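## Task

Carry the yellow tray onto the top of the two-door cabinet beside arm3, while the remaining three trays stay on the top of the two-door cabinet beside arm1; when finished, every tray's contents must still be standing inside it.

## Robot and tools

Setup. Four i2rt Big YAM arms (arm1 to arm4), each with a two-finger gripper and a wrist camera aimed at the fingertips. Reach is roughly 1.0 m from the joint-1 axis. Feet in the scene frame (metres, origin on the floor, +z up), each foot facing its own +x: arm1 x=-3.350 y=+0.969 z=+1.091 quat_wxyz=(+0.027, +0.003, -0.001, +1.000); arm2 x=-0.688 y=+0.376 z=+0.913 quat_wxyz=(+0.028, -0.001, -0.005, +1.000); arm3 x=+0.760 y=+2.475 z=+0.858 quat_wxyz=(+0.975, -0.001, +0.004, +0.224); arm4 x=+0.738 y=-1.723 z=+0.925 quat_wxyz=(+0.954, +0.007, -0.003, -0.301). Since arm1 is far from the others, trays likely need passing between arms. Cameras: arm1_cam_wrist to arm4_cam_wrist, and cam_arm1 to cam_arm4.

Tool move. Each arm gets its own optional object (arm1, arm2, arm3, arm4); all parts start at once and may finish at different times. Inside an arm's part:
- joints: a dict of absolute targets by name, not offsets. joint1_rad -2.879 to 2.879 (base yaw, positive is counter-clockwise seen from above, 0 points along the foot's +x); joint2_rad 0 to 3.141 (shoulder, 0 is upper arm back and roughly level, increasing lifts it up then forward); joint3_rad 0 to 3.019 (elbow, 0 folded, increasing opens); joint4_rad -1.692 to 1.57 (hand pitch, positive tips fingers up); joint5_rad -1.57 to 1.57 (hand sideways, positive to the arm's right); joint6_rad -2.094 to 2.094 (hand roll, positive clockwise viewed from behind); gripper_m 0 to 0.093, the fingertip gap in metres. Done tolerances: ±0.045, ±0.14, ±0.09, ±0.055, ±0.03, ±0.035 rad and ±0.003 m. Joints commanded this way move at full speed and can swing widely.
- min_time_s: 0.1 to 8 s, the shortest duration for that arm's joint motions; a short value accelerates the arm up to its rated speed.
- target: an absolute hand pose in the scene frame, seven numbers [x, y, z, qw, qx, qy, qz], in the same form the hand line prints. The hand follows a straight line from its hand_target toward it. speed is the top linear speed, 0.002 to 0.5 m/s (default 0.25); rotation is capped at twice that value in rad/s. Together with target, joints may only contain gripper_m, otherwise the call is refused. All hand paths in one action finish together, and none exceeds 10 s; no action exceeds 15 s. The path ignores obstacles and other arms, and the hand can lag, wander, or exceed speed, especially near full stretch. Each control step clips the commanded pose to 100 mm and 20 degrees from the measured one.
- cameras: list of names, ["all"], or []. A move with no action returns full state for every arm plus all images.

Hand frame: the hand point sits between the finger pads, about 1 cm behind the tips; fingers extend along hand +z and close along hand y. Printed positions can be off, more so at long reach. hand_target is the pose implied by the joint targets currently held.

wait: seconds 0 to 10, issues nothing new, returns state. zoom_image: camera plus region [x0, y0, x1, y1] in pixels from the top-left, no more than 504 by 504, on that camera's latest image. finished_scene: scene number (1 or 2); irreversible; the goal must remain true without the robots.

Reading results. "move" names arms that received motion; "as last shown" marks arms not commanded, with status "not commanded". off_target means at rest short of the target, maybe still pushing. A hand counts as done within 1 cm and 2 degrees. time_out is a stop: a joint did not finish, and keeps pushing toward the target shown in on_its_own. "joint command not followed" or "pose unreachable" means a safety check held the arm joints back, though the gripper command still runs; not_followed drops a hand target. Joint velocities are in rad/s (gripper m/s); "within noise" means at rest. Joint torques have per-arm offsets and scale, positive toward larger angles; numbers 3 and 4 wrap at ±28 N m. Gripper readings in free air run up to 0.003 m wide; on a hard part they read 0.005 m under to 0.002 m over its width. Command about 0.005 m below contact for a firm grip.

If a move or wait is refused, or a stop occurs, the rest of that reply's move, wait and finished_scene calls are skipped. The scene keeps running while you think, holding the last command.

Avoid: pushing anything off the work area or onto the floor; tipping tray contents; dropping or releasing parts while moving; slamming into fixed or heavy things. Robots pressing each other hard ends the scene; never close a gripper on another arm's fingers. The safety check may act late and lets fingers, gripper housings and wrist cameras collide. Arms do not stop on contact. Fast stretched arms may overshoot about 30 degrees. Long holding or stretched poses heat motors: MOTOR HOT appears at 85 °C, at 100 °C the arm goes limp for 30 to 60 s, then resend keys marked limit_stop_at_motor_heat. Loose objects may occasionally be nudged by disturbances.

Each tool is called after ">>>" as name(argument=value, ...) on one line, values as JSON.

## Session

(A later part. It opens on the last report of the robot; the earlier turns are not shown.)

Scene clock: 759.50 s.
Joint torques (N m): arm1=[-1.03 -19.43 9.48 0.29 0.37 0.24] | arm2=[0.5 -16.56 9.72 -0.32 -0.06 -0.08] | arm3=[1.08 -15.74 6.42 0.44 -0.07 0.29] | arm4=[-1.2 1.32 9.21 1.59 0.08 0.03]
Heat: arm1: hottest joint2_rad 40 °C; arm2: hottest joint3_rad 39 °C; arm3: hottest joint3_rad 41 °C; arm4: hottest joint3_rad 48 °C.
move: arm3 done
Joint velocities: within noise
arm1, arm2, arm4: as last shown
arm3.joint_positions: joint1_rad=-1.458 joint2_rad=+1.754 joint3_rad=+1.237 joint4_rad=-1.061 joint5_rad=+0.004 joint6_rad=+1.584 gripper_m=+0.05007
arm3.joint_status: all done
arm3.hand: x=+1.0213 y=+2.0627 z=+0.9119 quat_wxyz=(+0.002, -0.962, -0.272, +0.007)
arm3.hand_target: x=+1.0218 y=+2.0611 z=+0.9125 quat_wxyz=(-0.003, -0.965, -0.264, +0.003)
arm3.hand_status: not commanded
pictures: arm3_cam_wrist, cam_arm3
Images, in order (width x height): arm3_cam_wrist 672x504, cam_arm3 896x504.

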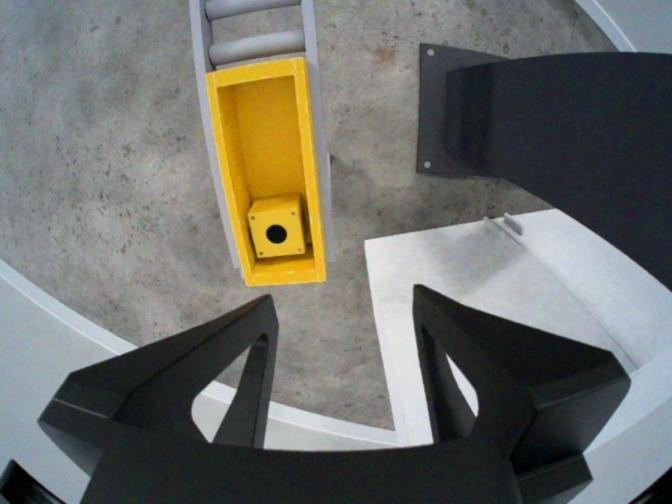

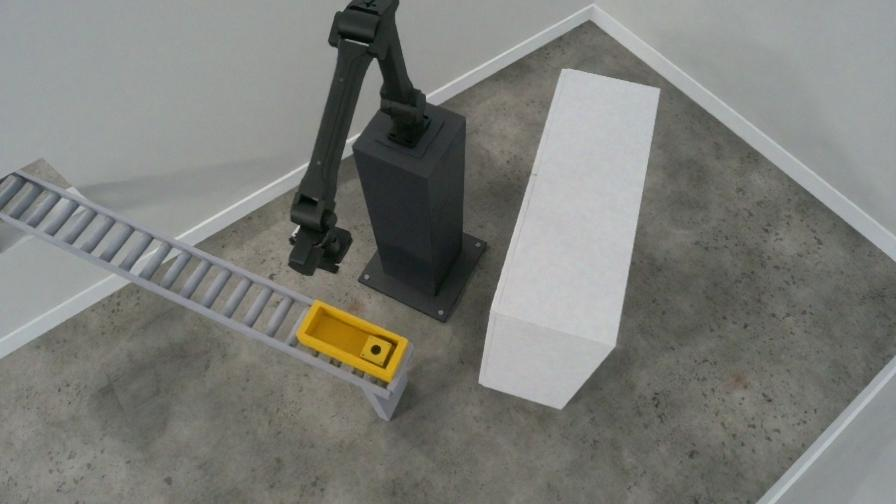

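>>> move(arm3={"target":[1.079,2.045,0.715,0,-0.9645,-0.264,0],"speed":0.2}, cameras=["cam_arm3","arm3_cam_wrist"])

>>> zoom_image(camera="cam_arm3", region=[270, 220, 440, 400])

Scene clock: 788.97 s.
Joint torques (N m): arm1=[-0.97 -19.66 9.55 0.25 0.37 0.22] | arm2=[0.26 -16.67 9.63 -0.43 -0.12 -0.18] | arm3=[2.02 -18.55 7.43 0.25 -0.09 0.27] | arm4=[-1.2 1.49 9.26 1.5 0.08 0.03]
Heat: arm1: hottest joint2_rad 40 °C; arm2: hottest joint3_rad 40 °C; arm3: hottest joint3_rad 41 °C; arm4: hottest joint3_rad 48 °C.
move: arm3 off_target
Joint velocities: within noise
arm1, arm2, arm4: as last shown
arm3.joint_positions: joint1_rad=-1.394 joint2_rad=+2.183 joint3_rad=+1.251 joint4_rad=-0.690 joint5_rad=-0.005 joint6_rad=+1.658 gripper_m=+0.05007
arm3.joint_status: not commanded
arm3.hand: x=+1.0600 y=+2.0624 z=+0.7046 quat_wxyz=(+0.024, -0.963, -0.267, +0.011)
arm3.hand_target: x=+1.0786 y=+2.0458 z=+0.7157 quat_wxyz=(+0.000, -0.964, -0.264, +0.000)
arm3.hand_status: off_target (0.028 m and 3.0 deg from the pose sent, 0.206 m and 1.3 deg at the start)
pictures: arm3_cam_wrist, cam_arm3
Images, in order (width x height): arm3_cam_wrist 672x504, cam_arm3 896x504.

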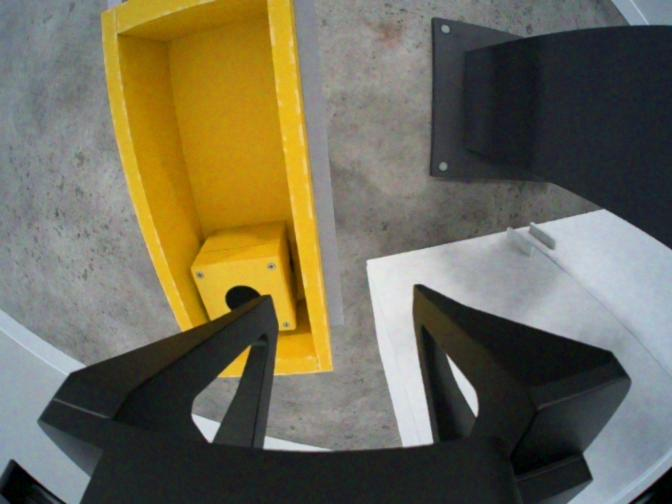

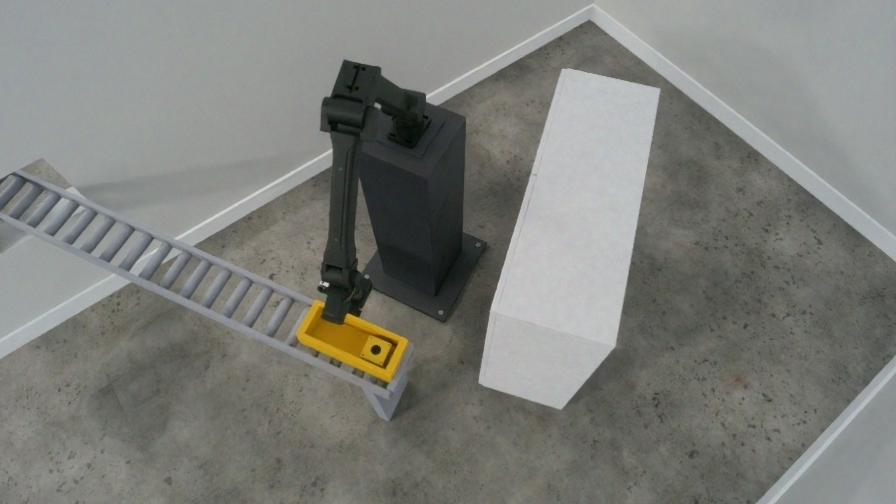

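Scaled by 2.800 from the camera's image (finer frame: 1280x720).

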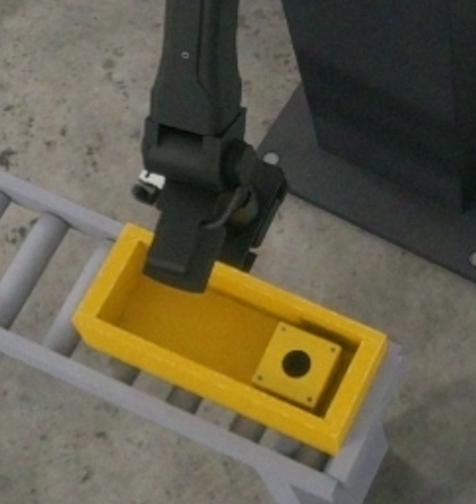

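>>> move(arm3={"target":[1.068,2.025,0.685,-0.022,-0.9645,-0.264,-0.010],"speed":0.1}, cameras=["arm3_cam_wrist"])

Scene clock: 813.43 s.
Joint torques (N m): arm1=[-0.85 -19.6 9.46 0.28 0.37 0.22] | arm2=[0.62 -17.96 9.43 -0.32 -0.11 -0.11] | arm3=[0.21 -18.37 7.27 0.46 -0.14 -0.05] | arm4=[-0.97 1.79 9.17 1.42 0.08 0]
Heat: arm1: hottest joint2_rad 40 °C; arm2: hottest joint3_rad 40 °C; arm3: hottest joint3_rad 40 °C; arm4: hottest joint3_rad 48 °C.
move: arm3 off_target
Joint velocities: within noise
arm1, arm2, arm4: as last shown
arm3.joint_positions: joint1_rad=-1.416 joint2_rad=+2.237 joint3_rad=+1.251 joint4_rad=-0.585 joint5_rad=-0.008 joint6_rad=+1.650 gripper_m=+0.05007
arm3.joint_status: not commanded
arm3.hand: x=+1.0564 y=+2.0478 z=+0.6773 quat_wxyz=(+0.001, -0.965, -0.261, +0.001)
arm3.hand_target: x=+1.0675 y=+2.0255 z=+0.6859 quat_wxyz=(-0.022, -0.964, -0.264, -0.010)
arm3.hand_status: off_target (0.027 m and 2.9 deg from the pose sent, 0.043 m and 5.8 deg at the start)
Images, in order (width x height): arm3_cam_wrist 672x504.

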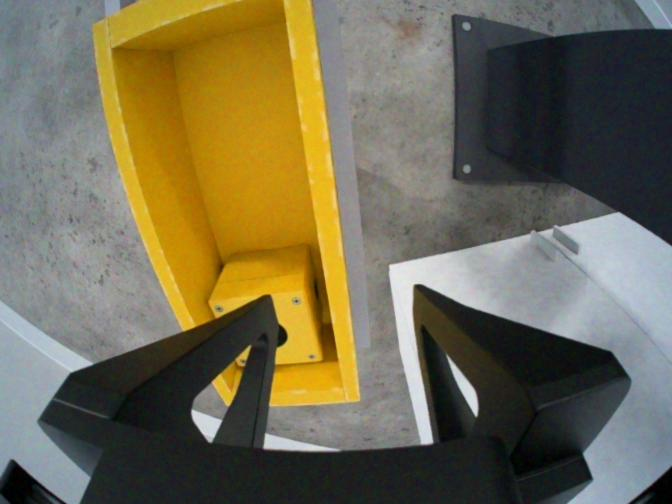

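>>> move(arm3={"target":[1.051,2.012,0.66,-0.022,-0.9645,-0.264,-0.010],"speed":0.1}, cameras=["arm3_cam_wrist"])

Scene clock: 825.73 s.
Joint torques (N m): arm1=[-0.91 -19.55 9.46 0.25 0.38 0.23] | arm2=[0.85 -16.26 9.58 -0.29 -0.13 -0.11] | arm3=[0.67 -18.49 6.76 0.49 -0.09 -0.07] | arm4=[-1.14 1.61 9.16 1.48 0.08 0.01]
Heat: arm1: hottest joint2_rad 41 °C; arm2: hottest joint3_rad 40 °C; arm3: hottest joint3_rad 40 °C; arm4: hottest joint3_rad 48 °C.
move: arm3 off_target
Joint velocities: within noise
arm1.joint_positions: joint1_rad=+1.651 joint2_rad=+2.009 joint3_rad=+1.307 joint4_rad=-0.869 joint5_rad=-0.005 joint6_rad=+1.613 gripper_m=+0.02991
arm1.joint_status: not commanded
arm1.hand: x=-3.3353 y=+0.4338 z=+1.0401 quat_wxyz=(-0.002, +1.000, -0.008, -0.001)
arm1.hand_target: x=-3.3400 y=+0.4205 z=+1.0501 quat_wxyz=(+0.010, +1.000, -0.016, -0.001)
arm1.hand_status: not commanded
arm2, arm4: as last shown
arm3.joint_positions: joint1_rad=-1.456 joint2_rad=+2.293 joint3_rad=+1.273 joint4_rad=-0.547 joint5_rad=-0.011 joint6_rad=+1.612 gripper_m=+0.05007
arm3.joint_status: not commanded
arm3.hand: x=+1.0412 y=+2.0332 z=+0.6540 quat_wxyz=(-0.001, -0.966, -0.260, -0.001)
arm3.hand_target: x=+1.0506 y=+2.0125 z=+0.6607 quat_wxyz=(-0.022, -0.964, -0.264, -0.010)
arm3.hand_status: off_target (0.024 m and 2.7 deg from the pose sent, 0.040 m and 2.9 deg at the start)
Images, in order (width x height): arm3_cam_wrist 672x504.

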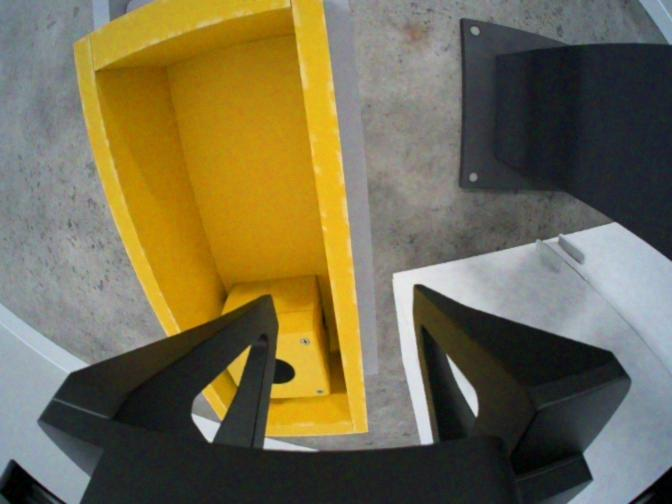

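>>> move(arm3={"target":[1.051,2.012,0.625,-0.022,-0.9645,-0.264,-0.010],"speed":0.08}, cameras=["arm3_cam_wrist"])

Scene clock: 833.20 s.
Joint torques (N m): arm1=[-0.79 -19.66 9.47 0.21 0.37 0.23] | arm2=[0.67 -16.44 9.59 -0.28 -0.05 -0.14] | arm3=[0.56 -18.96 6.12 0.47 -0.09 -0.06] | arm4=[-1.32 1.67 9.24 1.59 0.09 0.01]
Heat: arm1: hottest joint2_rad 41 °C; arm2: hottest joint3_rad 40 °C; arm3: hottest joint3_rad 40 °C; arm4: hottest joint3_rad 48 °C.
move: arm3 off_target
Joint velocities: within noise
arm1, arm2, arm4: as last shown
arm3.joint_positions: joint1_rad=-1.456 joint2_rad=+2.373 joint3_rad=+1.300 joint4_rad=-0.492 joint5_rad=-0.011 joint6_rad=+1.612 gripper_m=+0.05007
arm3.joint_status: not commanded
arm3.hand: x=+1.0414 y=+2.0323 z=+0.6191 quat_wxyz=(-0.002, -0.966, -0.260, -0.002)
arm3.hand_target: x=+1.0506 y=+2.0125 z=+0.6256 quat_wxyz=(-0.022, -0.964, -0.264, -0.010)
arm3.hand_status: off_target (0.023 m and 2.6 deg from the pose sent, 0.037 m and 2.7 deg at the start)
Images, in order (width x height): arm3_cam_wrist 672x504.

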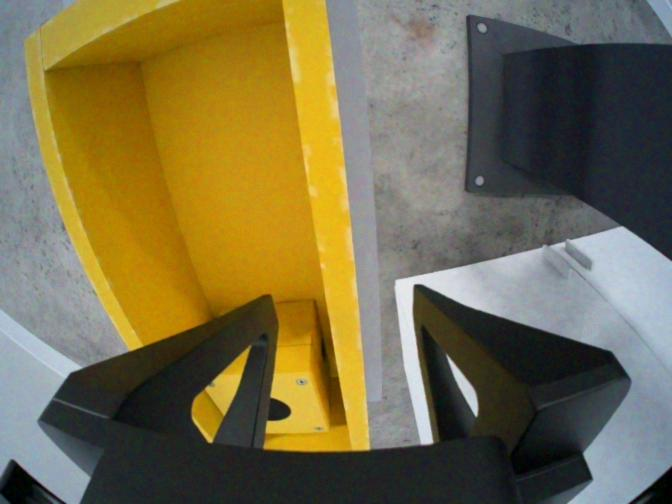

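>>> move(arm3={"target":[1.051,2.012,0.594,-0.022,-0.9645,-0.264,-0.010],"speed":0.08}, cameras=["arm3_cam_wrist"])

Scene clock: 848.90 s.
Joint torques (N m): arm1=[-0.73 -19.66 9.5 0.24 0.39 0.23] | arm2=[-0.62 -15.85 9.7 -0.38 -0.08 -0.05] | arm3=[0.73 -19.19 5.7 0.5 -0.09 -0.06] | arm4=[-1.03 1.61 9.21 1.58 0.08 0.02]
Heat: arm1: hottest joint2_rad 41 °C; arm2: hottest joint3_rad 41 °C; arm3: hottest joint3_rad 40 °C; arm4: hottest joint3_rad 48 °C.
move: arm3 off_target
Joint velocities: within noise
arm1, arm2, arm4: as last shown
arm3.joint_positions: joint1_rad=-1.456 joint2_rad=+2.443 joint3_rad=+1.329 joint4_rad=-0.450 joint5_rad=-0.011 joint6_rad=+1.612 gripper_m=+0.05007
arm3.joint_status: not commanded
arm3.hand: x=+1.0417 y=+2.0313 z=+0.5891 quat_wxyz=(-0.003, -0.966, -0.260, -0.002)
arm3.hand_target: x=+1.0507 y=+2.0124 z=+0.5946 quat_wxyz=(-0.022, -0.964, -0.264, -0.010)
arm3.hand_status: off_target (0.022 m and 2.4 deg from the pose sent, 0.034 m and 2.6 deg at the start)
Images, in order (width x height): arm3_cam_wrist 672x504.

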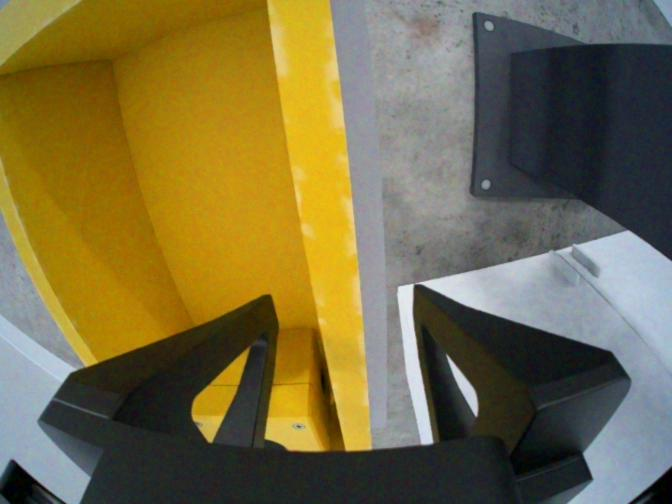

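>>> move(arm3={"joints":{"gripper_m":0.004}})

>>> move(arm3={"target":[1.051,2.012,0.72,-0.022,-0.9645,-0.264,-0.010],"speed":0.12}, cameras=["arm3_cam_wrist","cam_arm3"])

>>> zoom_image(camera="cam_arm3", region=[240, 180, 440, 400])

Scene clock: 856.50 s.
Joint torques (N m): arm1=[-0.97 -19.6 9.5 0.25 0.37 0.24] | arm2=[0.56 -16.26 9.62 -0.28 0 -0.1] | arm3=[0.62 -18.96 5.74 0.44 -0.09 -0.02] | arm4=[-1.14 1.67 9.2 1.55 0.09 0.04]
Heat: arm1: hottest joint2_rad 41 °C; arm2: hottest joint3_rad 41 °C; arm3: hottest joint3_rad 39 °C; arm4: hottest joint3_rad 48 °C.
move: arm3 off_target
Joint velocities: within noise
arm1, arm2, arm4: as last shown
arm3.joint_positions: joint1_rad=-1.456 joint2_rad=+2.440 joint3_rad=+1.329 joint4_rad=-0.449 joint5_rad=-0.011 joint6_rad=+1.609 gripper_m=+0.01235
arm3.joint_status: gripper_m off_target (ended at +0.01237, target +0.00400)
arm3.hand: x=+1.0425 y=+2.0300 z=+0.5908 quat_wxyz=(-0.004, -0.965, -0.261, -0.003)
arm3.hand_target: x=+1.0507 y=+2.0124 z=+0.5946 quat_wxyz=(-0.022, -0.964, -0.264, -0.010)
arm3.hand_status: not commanded
pictures: none

Scene clock: 858.37 s.
Joint torques (N m): arm1=[-0.91 -19.37 9.48 0.25 0.38 0.23] | arm2=[1.08 -16.62 9.48 -0.29 -0.1 -0.13] | arm3=[0.5 -23.71 4.64 -0.23 -0.16 -0.02] | arm4=[-1.14 1.85 9.24 1.48 0.11 0]
Heat: arm1: hottest joint2_rad 41 °C; arm2: hottest joint3_rad 41 °C; arm3: hottest joint3_rad 39 °C; arm4: hottest joint3_rad 48 °C.
move: arm3 off_target
Joint velocities: within noise
arm1: as last shown
arm2.joint_positions: joint1_rad=-0.927 joint2_rad=+1.833 joint3_rad=+1.234 joint4_rad=-1.017 joint5_rad=-0.003 joint6_rad=-1.497 gripper_m=+0.03190
arm2.joint_status: not commanded
arm2.hand: x=-0.9604 y=+0.7835 z=+0.9324 quat_wxyz=(+0.017, +0.967, +0.254, +0.008)
arm2.hand_target: x=-0.9676 y=+0.7966 z=+0.9502 quat_wxyz=(+0.000, +0.966, +0.260, +0.000)
arm2.hand_status: not commanded
arm3.joint_positions: joint1_rad=-1.456 joint2_rad=+2.231 joint3_rad=+1.284 joint4_rad=-0.633 joint5_rad=-0.009 joint6_rad=+1.607 gripper_m=+0.01234
arm3.joint_status: not commanded
arm3.hand: x=+1.0435 y=+2.0293 z=+0.6876 quat_wxyz=(+0.005, -0.965, -0.262, +0.001)
arm3.hand_target: x=+1.0507 y=+2.0125 z=+0.7191 quat_wxyz=(-0.022, -0.964, -0.264, -0.010)
arm3.hand_status: off_target (0.038 m and 3.4 deg from the pose sent, 0.131 m and 2.2 deg at the start)
arm4.joint_positions: joint1_rad=-0.674 joint2_rad=+0.598 joint3_rad=+1.422 joint4_rad=-1.373 joint5_rad=+0.009 joint6_rad=+0.589 gripper_m=+0.09396
arm4.joint_status: not commanded
arm4.hand: x=+0.7921 y=-1.9387 z=+1.4740 quat_wxyz=(-0.457, -0.708, -0.513, +0.164)
arm4.hand_target: x=+0.7912 y=-1.9359 z=+1.4845 quat_wxyz=(-0.467, -0.703, -0.510, +0.168)
arm4.hand_status: not commanded
Images, in order (width x height): arm3_cam_wrist 672x504, cam_arm3 896x504.

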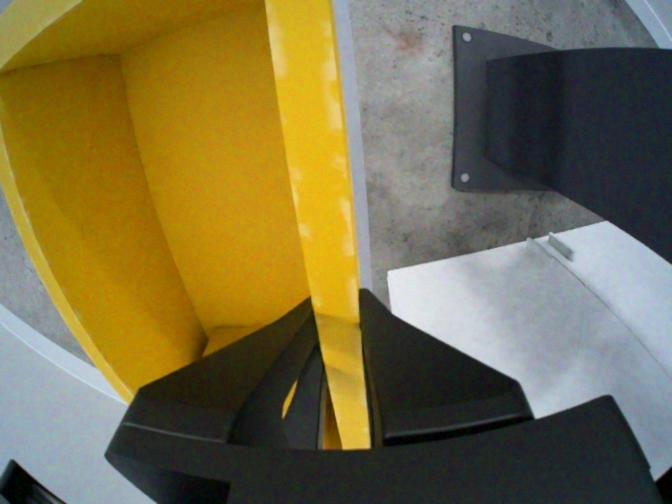

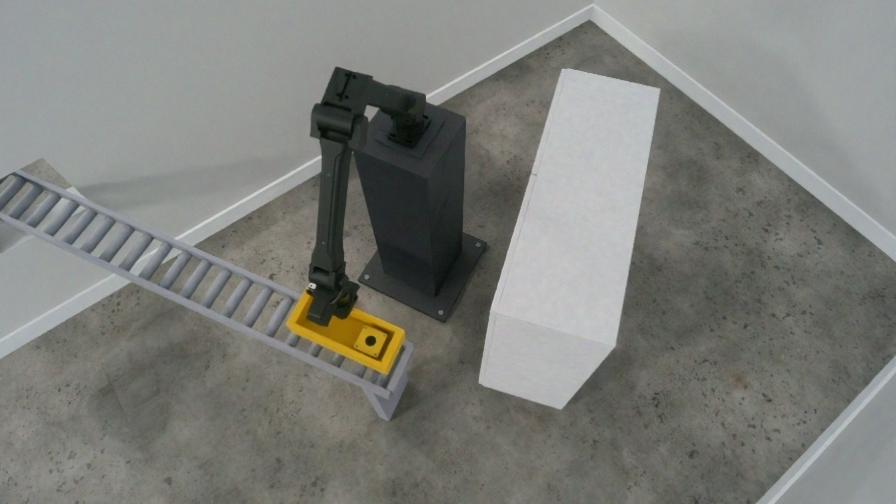

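Scaled by 2.291 from the camera's image (finer frame: 1280x720).

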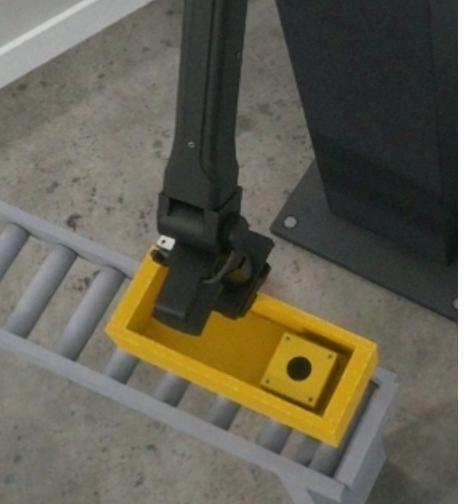

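>>> move(arm3={"target":[1.051,2.012,0.985,-0.022,-0.9645,-0.264,-0.010],"speed":0.18})

>>> move(arm3={"joints":{"joint1_rad":0.0},"min_time_s":3.5}, cameras=["arm3_cam_wrist","cam_arm3"])

>>> zoom_image(camera="cam_arm3", region=[400, 20, 700, 400])

Scene clock: 871.97 s.
Joint torques (N m): arm1=[-1.08 -19.43 9.48 0.24 0.38 0.23] | arm2=[1.55 -16.44 9.74 -0.31 -0.09 -0.03] | arm3=[0.15 -20.84 13.93 -0.47 -0.11 -0.06] | arm4=[-1.38 1.79 9.26 1.52 0.09 0.02]
Heat: arm1: hottest joint2_rad 41 °C; arm2: hottest joint3_rad 41 °C; arm3: hottest joint3_rad 39 °C; arm4: hottest joint3_rad 48 °C.
move: arm3 off_target
Joint velocities: within noise
arm1, arm2, arm4: as last shown
arm3.joint_positions: joint1_rad=-1.457 joint2_rad=+1.821 joint3_rad=+1.390 joint4_rad=-1.215 joint5_rad=-0.009 joint6_rad=+1.607 gripper_m=+0.01233
arm3.joint_status: not commanded
arm3.hand: x=+1.0354 y=+2.0456 z=+0.9316 quat_wxyz=(+0.036, -0.964, -0.261, +0.011)
arm3.hand_target: x=+1.0485 y=+2.0158 z=+0.9859 quat_wxyz=(-0.023, -0.964, -0.264, -0.009)
arm3.hand_status: off_target (0.065 m and 7.1 deg from the pose sent, 0.298 m and 3.4 deg at the start; pose on its path clipped on 14 of 72 steps)
pictures: none

Scene clock: 875.93 s.
Joint torques (N m): arm1=[-0.91 -19.43 9.5 0.24 0.37 0.22] | arm2=[1.08 -15.74 9.52 -0.29 -0.04 -0.08] | arm3=[0.67 -20.84 13.87 -0.49 -0.2 -0.05] | arm4=[-1.08 1.55 9.17 1.55 0.08 0.01]
Heat: arm1: hottest joint2_rad 41 °C; arm2: hottest joint3_rad 41 °C; arm3: hottest joint3_rad 40 °C; arm4: hottest joint3_rad 48 °C.
move: arm3 done
Joint velocities: within noise
arm1, arm2, arm4: as last shown
arm3.joint_positions: joint1_rad=+0.008 joint2_rad=+1.821 joint3_rad=+1.390 joint4_rad=-1.215 joint5_rad=-0.006 joint6_rad=+1.606 gripper_m=+0.01233
arm3.joint_status: all done
arm3.hand: x=+1.2177 y=+2.7023 z=+0.9280 quat_wxyz=(+0.024, -0.542, -0.839, +0.034)
arm3.hand_target: x=+1.2482 y=+2.7141 z=+0.9820 quat_wxyz=(-0.005, -0.539, -0.842, -0.021)
arm3.hand_status: not commanded
Images, in order (width x height): arm3_cam_wrist 672x504, cam_arm3 896x504.

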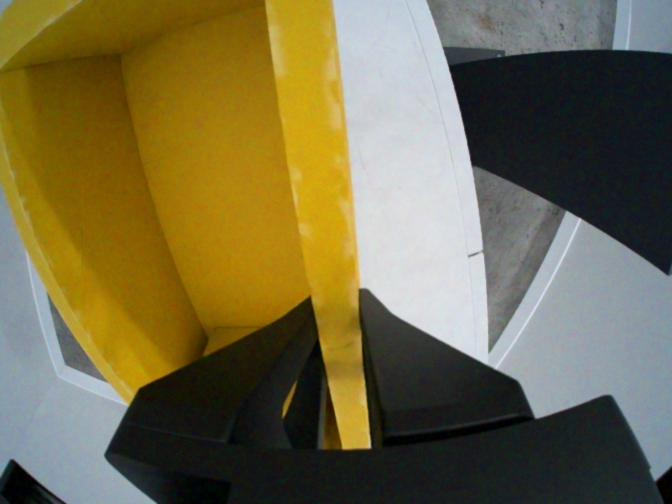

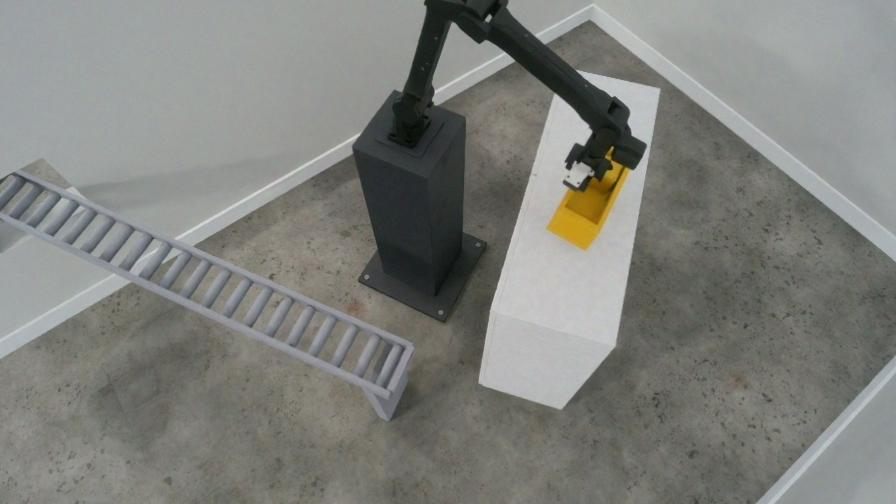

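Scaled by 1.326 from the camera's image (finer frame: 1280x720).

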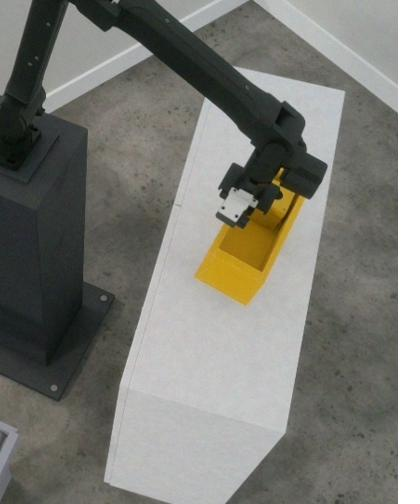

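>>> move(arm3={"target":[1.245,2.713,0.885,-0.02,-0.540,-0.841,-0.032],"speed":0.12}, cameras=["arm3_cam_wrist","cam_arm3"])

>>> zoom_image(camera="cam_arm3", region=[480, 100, 700, 320])

Scene clock: 897.40 s.
Joint torques (N m): arm1=[-1.03 -19.72 9.52 0.23 0.38 0.22] | arm2=[0.67 -16.44 9.51 -0.28 -0.08 -0.14] | arm3=[1.44 -19.37 6.65 0.8 0.18 0.04] | arm4=[-0.85 1.55 9.21 1.55 0.1 0]
Heat: arm1: hottest joint2_rad 41 °C; arm2: hottest joint3_rad 41 °C; arm3: hottest joint3_rad 44 °C; arm4: hottest joint3_rad 48 °C.
move: arm3 off_target
Joint velocities: within noise
arm1, arm2, arm4: as last shown
arm3.joint_positions: joint1_rad=+0.005 joint2_rad=+1.877 joint3_rad=+1.305 joint4_rad=-0.962 joint5_rad=-0.001 joint6_rad=+1.605 gripper_m=+0.01233
arm3.joint_status: not commanded
arm3.hand: x=+1.2372 y=+2.7094 z=+0.8707 quat_wxyz=(-0.007, -0.543, -0.840, -0.013)
arm3.hand_target: x=+1.2448 y=+2.7129 z=+0.8851 quat_wxyz=(-0.020, -0.540, -0.841, -0.032)
arm3.hand_status: off_target (0.017 m and 2.7 deg from the pose sent, 0.052 m and 9.1 deg at the start)
Images, in order (width x height): arm3_cam_wrist 672x504, cam_arm3 896x504.

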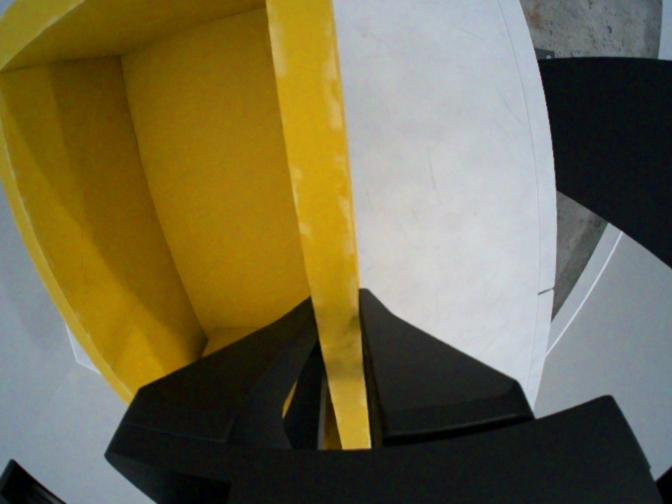

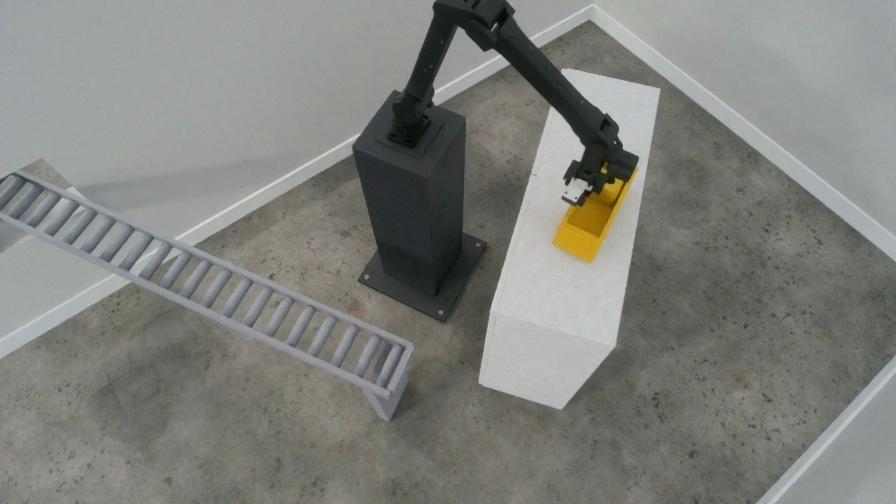

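Scaled by 2.291 from the camera's image (finer frame: 1280x720).

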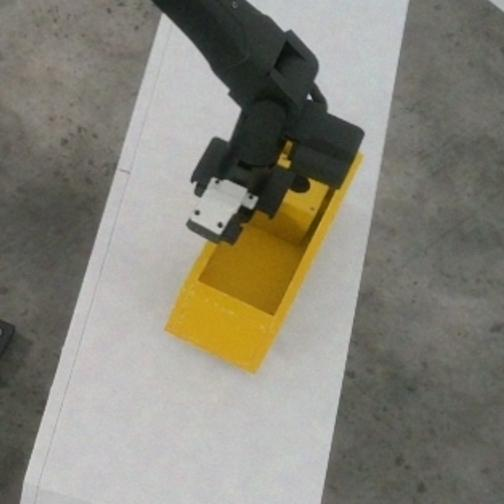

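>>> move(arm3={"target":[1.222,2.701,0.848,-0.02,-0.540,-0.841,-0.032],"speed":0.12}, cameras=["cam_arm3"])

>>> zoom_image(camera="cam_arm3", region=[480, 100, 700, 320])

>>> move(arm3={"target":[1.222,2.701,0.828,-0.02,-0.540,-0.841,-0.032],"speed":0.08}, cameras=["cam_arm3"])

>>> zoom_image(camera="cam_arm3", region=[480, 100, 700, 320])

Scene clock: 912.30 s.
Joint torques (N m): arm1=[-0.91 -19.37 9.51 0.23 0.38 0.24] | arm2=[1.08 -15.79 9.43 -0.2 -0.09 -0.07] | arm3=[1.38 -16.62 4.56 0.61 0.22 0.03] | arm4=[-1.08 1.49 9.16 1.54 0.09 0.03]
Heat: arm1: hottest joint2_rad 41 °C; arm2: hottest joint3_rad 41 °C; arm3: hottest joint3_rad 43 °C; arm4: hottest joint3_rad 48 °C.
move: arm3 done
Joint velocities: within noise
arm1.joint_positions: joint1_rad=+1.651 joint2_rad=+2.009 joint3_rad=+1.307 joint4_rad=-0.869 joint5_rad=-0.005 joint6_rad=+1.613 gripper_m=+0.02991
arm1.joint_status: not commanded
arm1.hand: x=-3.3353 y=+0.4338 z=+1.0401 quat_wxyz=(-0.002, +1.000, -0.008, -0.001)
arm1.hand_target: x=-3.3400 y=+0.4205 z=+1.0501 quat_wxyz=(+0.010, +1.000, -0.016, -0.001)
arm1.hand_status: not commanded
arm2, arm4: as last shown
arm3.joint_positions: joint1_rad=+0.005 joint2_rad=+1.853 joint3_rad=+1.210 joint4_rad=-0.837 joint5_rad=-0.002 joint6_rad=+1.605 gripper_m=+0.01233
arm3.joint_status: not commanded
arm3.hand: x=+1.2276 y=+2.7049 z=+0.8534 quat_wxyz=(-0.020, -0.543, -0.839, -0.036)
arm3.hand_target: x=+1.2220 y=+2.7010 z=+0.8480 quat_wxyz=(-0.020, -0.540, -0.841, -0.032)
arm3.hand_status: done (0.009 m and 0.6 deg from the pose sent, 0.029 m and 2.7 deg at the start)
Images, in order (width x height): cam_arm3 896x504.

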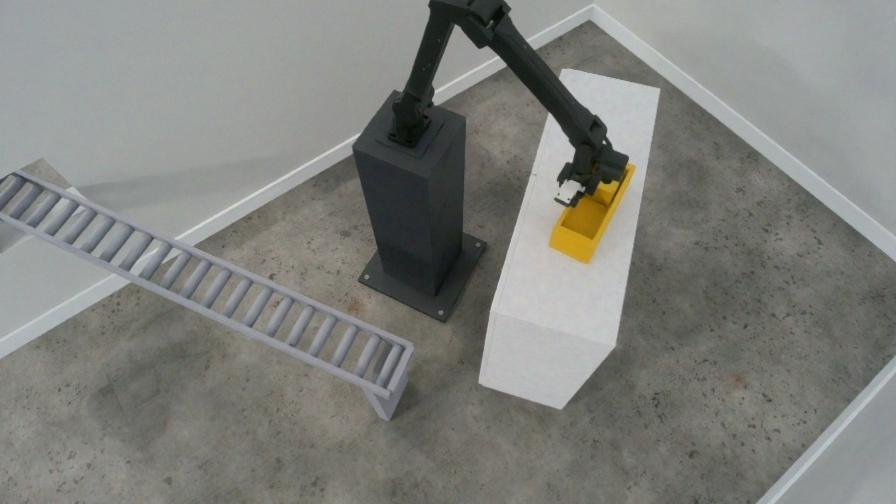

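Scaled by 2.291 from the camera's image (finer frame: 1280x720).

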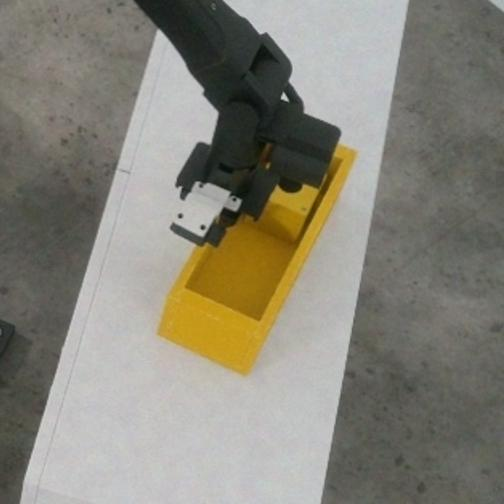

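Scene clock: 913.27 s.
Joint torques (N m): arm1=[-1.08 -19.37 9.51 0.25 0.36 0.22] | arm2=[0.73 -16.38 9.42 -0.27 -0.14 -0.08] | arm3=[1.38 -13.51 4.3 1.72 0.22 0.02] | arm4=[-1.14 1.38 9.28 1.63 0.06 0.02]
Heat: arm1: hottest joint2_rad 41 °C; arm2: hottest joint3_rad 41 °C; arm3: hottest joint3_rad 43 °C; arm4: hottest joint3_rad 48 °C.
move: arm3 off_target
Joint velocities: within noise
arm1, arm2, arm4: as last shown
arm3.joint_positions: joint1_rad=+0.005 joint2_rad=+1.848 joint3_rad=+1.198 joint4_rad=-0.818 joint5_rad=-0.002 joint6_rad=+1.605 gripper_m=+0.01232
arm3.joint_status: not commanded
arm3.hand: x=+1.2271 y=+2.7046 z=+0.8526 quat_wxyz=(-0.023, -0.542, -0.839, -0.041)
arm3.hand_target: x=+1.2212 y=+2.7006 z=+0.8290 quat_wxyz=(-0.020, -0.540, -0.841, -0.032)
arm3.hand_status: off_target (0.025 m and 1.2 deg from the pose sent, 0.026 m and 0.6 deg at the start)
Images, in order (width x height): cam_arm3 896x504.

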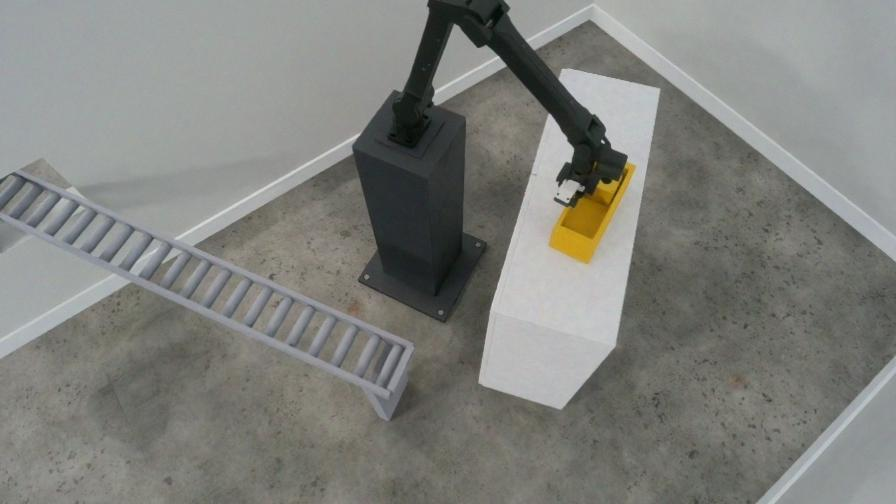

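Scaled by 2.291 from the camera's image (finer frame: 1280x720).

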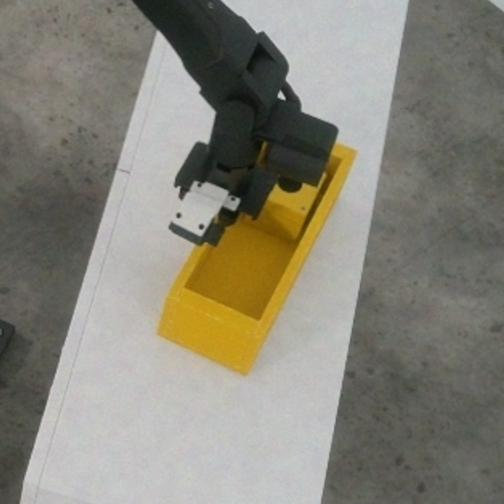

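>>> move(arm3={"target":[1.222,2.701,0.826,-0.002,-0.541,-0.841,-0.004],"speed":0.06}, cameras=["cam_arm3"])

>>> zoom_image(camera="cam_arm3", region=[480, 100, 700, 320])

Scene clock: 923.97 s.
Joint torques (N m): arm1=[-0.91 -19.66 9.5 0.27 0.37 0.22] | arm2=[0.67 -17.2 9.78 -0.43 -0.09 -0.05] | arm3=[1.26 -11.87 6.89 -0.39 0.13 0.03] | arm4=[-1.03 1.55 9.13 1.68 0.1 0]
Heat: arm1: hottest joint2_rad 41 °C; arm2: hottest joint3_rad 41 °C; arm3: hottest joint3_rad 42 °C; arm4: hottest joint3_rad 48 °C.
move: arm3 off_target
Joint velocities: within noise
arm1, arm2, arm4: as last shown
arm3.joint_positions: joint1_rad=+0.005 joint2_rad=+1.860 joint3_rad=+1.219 joint4_rad=-0.850 joint5_rad=-0.002 joint6_rad=+1.605 gripper_m=+0.01232
arm3.joint_status: not commanded
arm3.hand: x=+1.2275 y=+2.7048 z=+0.8523 quat_wxyz=(-0.017, -0.543, -0.839, -0.031)
arm3.hand_target: x=+1.2210 y=+2.7005 z=+0.8271 quat_wxyz=(-0.002, -0.541, -0.841, -0.004)
arm3.hand_status: off_target (0.027 m and 3.5 deg from the pose sent, 0.027 m and 4.9 deg at the start)
Images, in order (width x height): cam_arm3 896x504.

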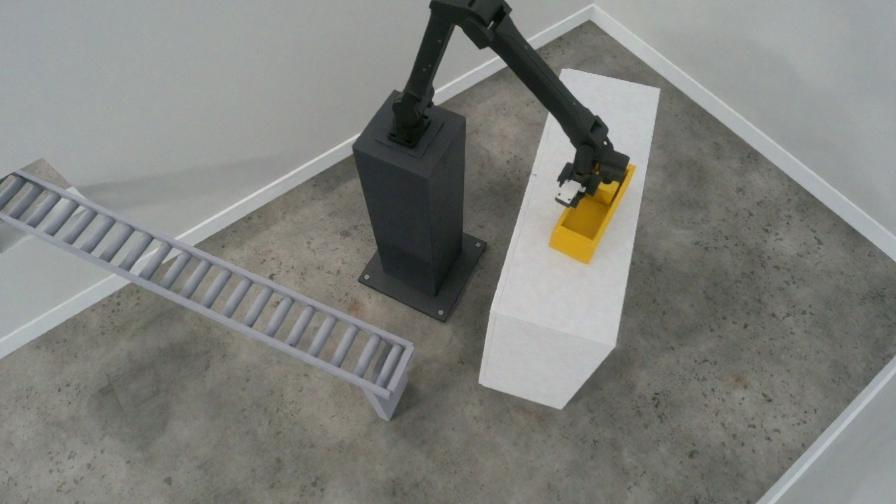

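Scaled by 2.291 from the camera's image (finer frame: 1280x720).

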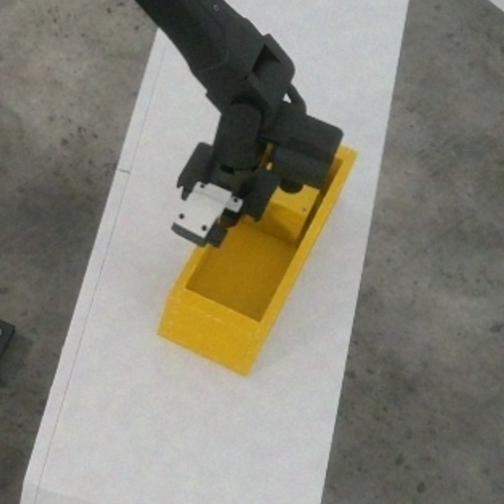

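>>> move(arm3={"target":[1.222,2.701,0.826,0.02,-0.541,-0.841,0.03],"speed":0.06})

>>> move(arm3={"joints":{"gripper_m":0.032}})

>>> move(arm3={"target":[1.222,2.701,1.0,0.0,-0.541,-0.841,0.0],"speed":0.15}, cameras=["cam_arm3","cam_arm1"])

>>> zoom_image(camera="cam_arm3", region=[480, 100, 700, 320])

Scene clock: 934.13 s.
Joint torques (N m): arm1=[-1.08 -19.37 9.55 0.31 0.38 0.23] | arm2=[0.79 -16.91 9.31 -0.29 -0.02 -0.1] | arm3=[1.2 -11.69 7.49 -0.94 0.04 0.03] | arm4=[-1.03 1.49 9.22 1.5 0.09 0.01]
Heat: arm1: hottest joint2_rad 41 °C; arm2: hottest joint3_rad 41 °C; arm3: hottest joint3_rad 41 °C; arm4: hottest joint3_rad 48 °C.
move: arm3 off_target
Joint velocities: within noise
arm1, arm2, arm4: as last shown
arm3.joint_positions: joint1_rad=+0.005 joint2_rad=+1.894 joint3_rad=+1.279 joint4_rad=-0.946 joint5_rad=-0.003 joint6_rad=+1.605 gripper_m=+0.01232
arm3.joint_status: not commanded
arm3.hand: x=+1.2276 y=+2.7049 z=+0.8536 quat_wxyz=(+0.001, -0.543, -0.840, -0.001)
arm3.hand_target: x=+1.2209 y=+2.7005 z=+0.8270 quat_wxyz=(+0.020, -0.541, -0.840, +0.029)
arm3.hand_status: off_target (0.028 m and 4.2 deg from the pose sent, 0.027 m and 8.1 deg at the start)
pictures: none

Scene clock: 934.93 s.
Joint torques (N m): arm1=[-0.97 -19.6 9.44 0.23 0.35 0.24] | arm2=[0.85 -16.44 9.5 -0.39 -0.09 -0.06] | arm3=[1.14 -17.73 7.04 -0.7 0.03 0.04] | arm4=[-1.14 1.49 9.2 1.52 0.09 0.02]
Heat: arm1: hottest joint2_rad 41 °C; arm2: hottest joint3_rad 41 °C; arm3: hottest joint3_rad 41 °C; arm4: hottest joint3_rad 48 °C.
move: arm3 done
Joint velocities: within noise
arm1: as last shown
arm2.joint_positions: joint1_rad=-0.927 joint2_rad=+1.833 joint3_rad=+1.234 joint4_rad=-1.017 joint5_rad=-0.003 joint6_rad=-1.497 gripper_m=+0.03190
arm2.joint_status: not commanded
arm2.hand: x=-0.9604 y=+0.7835 z=+0.9324 quat_wxyz=(+0.017, +0.967, +0.254, +0.008)
arm2.hand_target: x=-0.9676 y=+0.7966 z=+0.9502 quat_wxyz=(+0.000, +0.966, +0.260, +0.000)
arm2.hand_status: not commanded
arm3.joint_positions: joint1_rad=+0.005 joint2_rad=+1.962 joint3_rad=+1.279 joint4_rad=-0.955 joint5_rad=-0.003 joint6_rad=+1.605 gripper_m=+0.03195
arm3.joint_status: all done
arm3.hand: x=+1.2163 y=+2.6994 z=+0.8203 quat_wxyz=(+0.021, -0.543, -0.839, +0.032)
arm3.hand_target: x=+1.2209 y=+2.7005 z=+0.8270 quat_wxyz=(+0.020, -0.541, -0.840, +0.029)
arm3.hand_status: not commanded
arm4.joint_positions: joint1_rad=-0.674 joint2_rad=+0.598 joint3_rad=+1.422 joint4_rad=-1.373 joint5_rad=+0.009 joint6_rad=+0.589 gripper_m=+0.09396
arm4.joint_status: not commanded
arm4.hand: x=+0.7921 y=-1.9387 z=+1.4740 quat_wxyz=(-0.457, -0.708, -0.513, +0.164)
arm4.hand_target: x=+0.7912 y=-1.9359 z=+1.4845 quat_wxyz=(-0.467, -0.703, -0.510, +0.168)
arm4.hand_status: not commanded
pictures: none

Scene clock: 936.87 s.
Joint torques (N m): arm1=[-1.2 -19.31 9.5 0.27 0.37 0.22] | arm2=[0.91 -17.03 9.69 -0.29 0.01 -0.09] | arm3=[1.38 -16.85 11.9 -0.51 0.19 0.05] | arm4=[-1.32 1.61 9.21 1.55 0.08 0.01]
Heat: arm1: hottest joint2_rad 41 °C; arm2: hottest joint3_rad 41 °C; arm3: hottest joint3_rad 41 °C; arm4: hottest joint3_rad 48 °C.
move: arm3 off_target
Joint velocities: within noise
arm1, arm2, arm4: as last shown
arm3.joint_positions: joint1_rad=+0.005 joint2_rad=+1.721 joint3_rad=+1.380 joint4_rad=-1.281 joint5_rad=-0.003 joint6_rad=+1.605 gripper_m=+0.03196
arm3.joint_status: not commanded
arm3.hand: x=+1.2038 y=+2.6932 z=+0.9738 quat_wxyz=(+0.016, -0.543, -0.839, +0.025)
arm3.hand_target: x=+1.2207 y=+2.7004 z=+1.0002 quat_wxyz=(+0.000, -0.541, -0.841, +0.000)
arm3.hand_status: off_target (0.033 m and 3.4 deg from the pose sent, 0.180 m and 4.4 deg at the start)
pictures: cam_arm1, cam_arm3
Images, in order (width x height): cam_arm1 896x504, cam_arm3 896x504.

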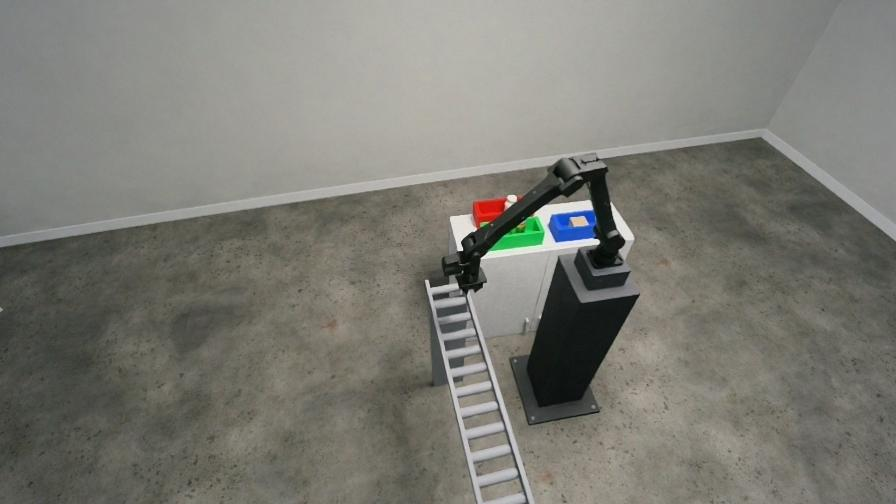

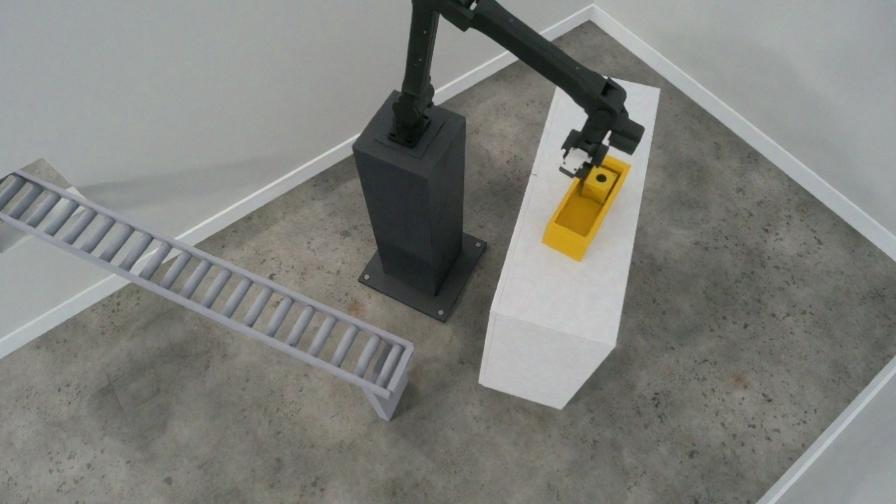

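Scaled by 2.291 from the camera's image (finer frame: 1280x720).

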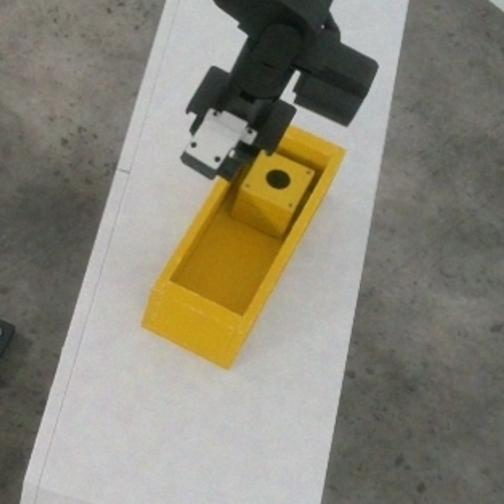

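>>> finished_scene(scene=2)

The scene is finished: the task was done.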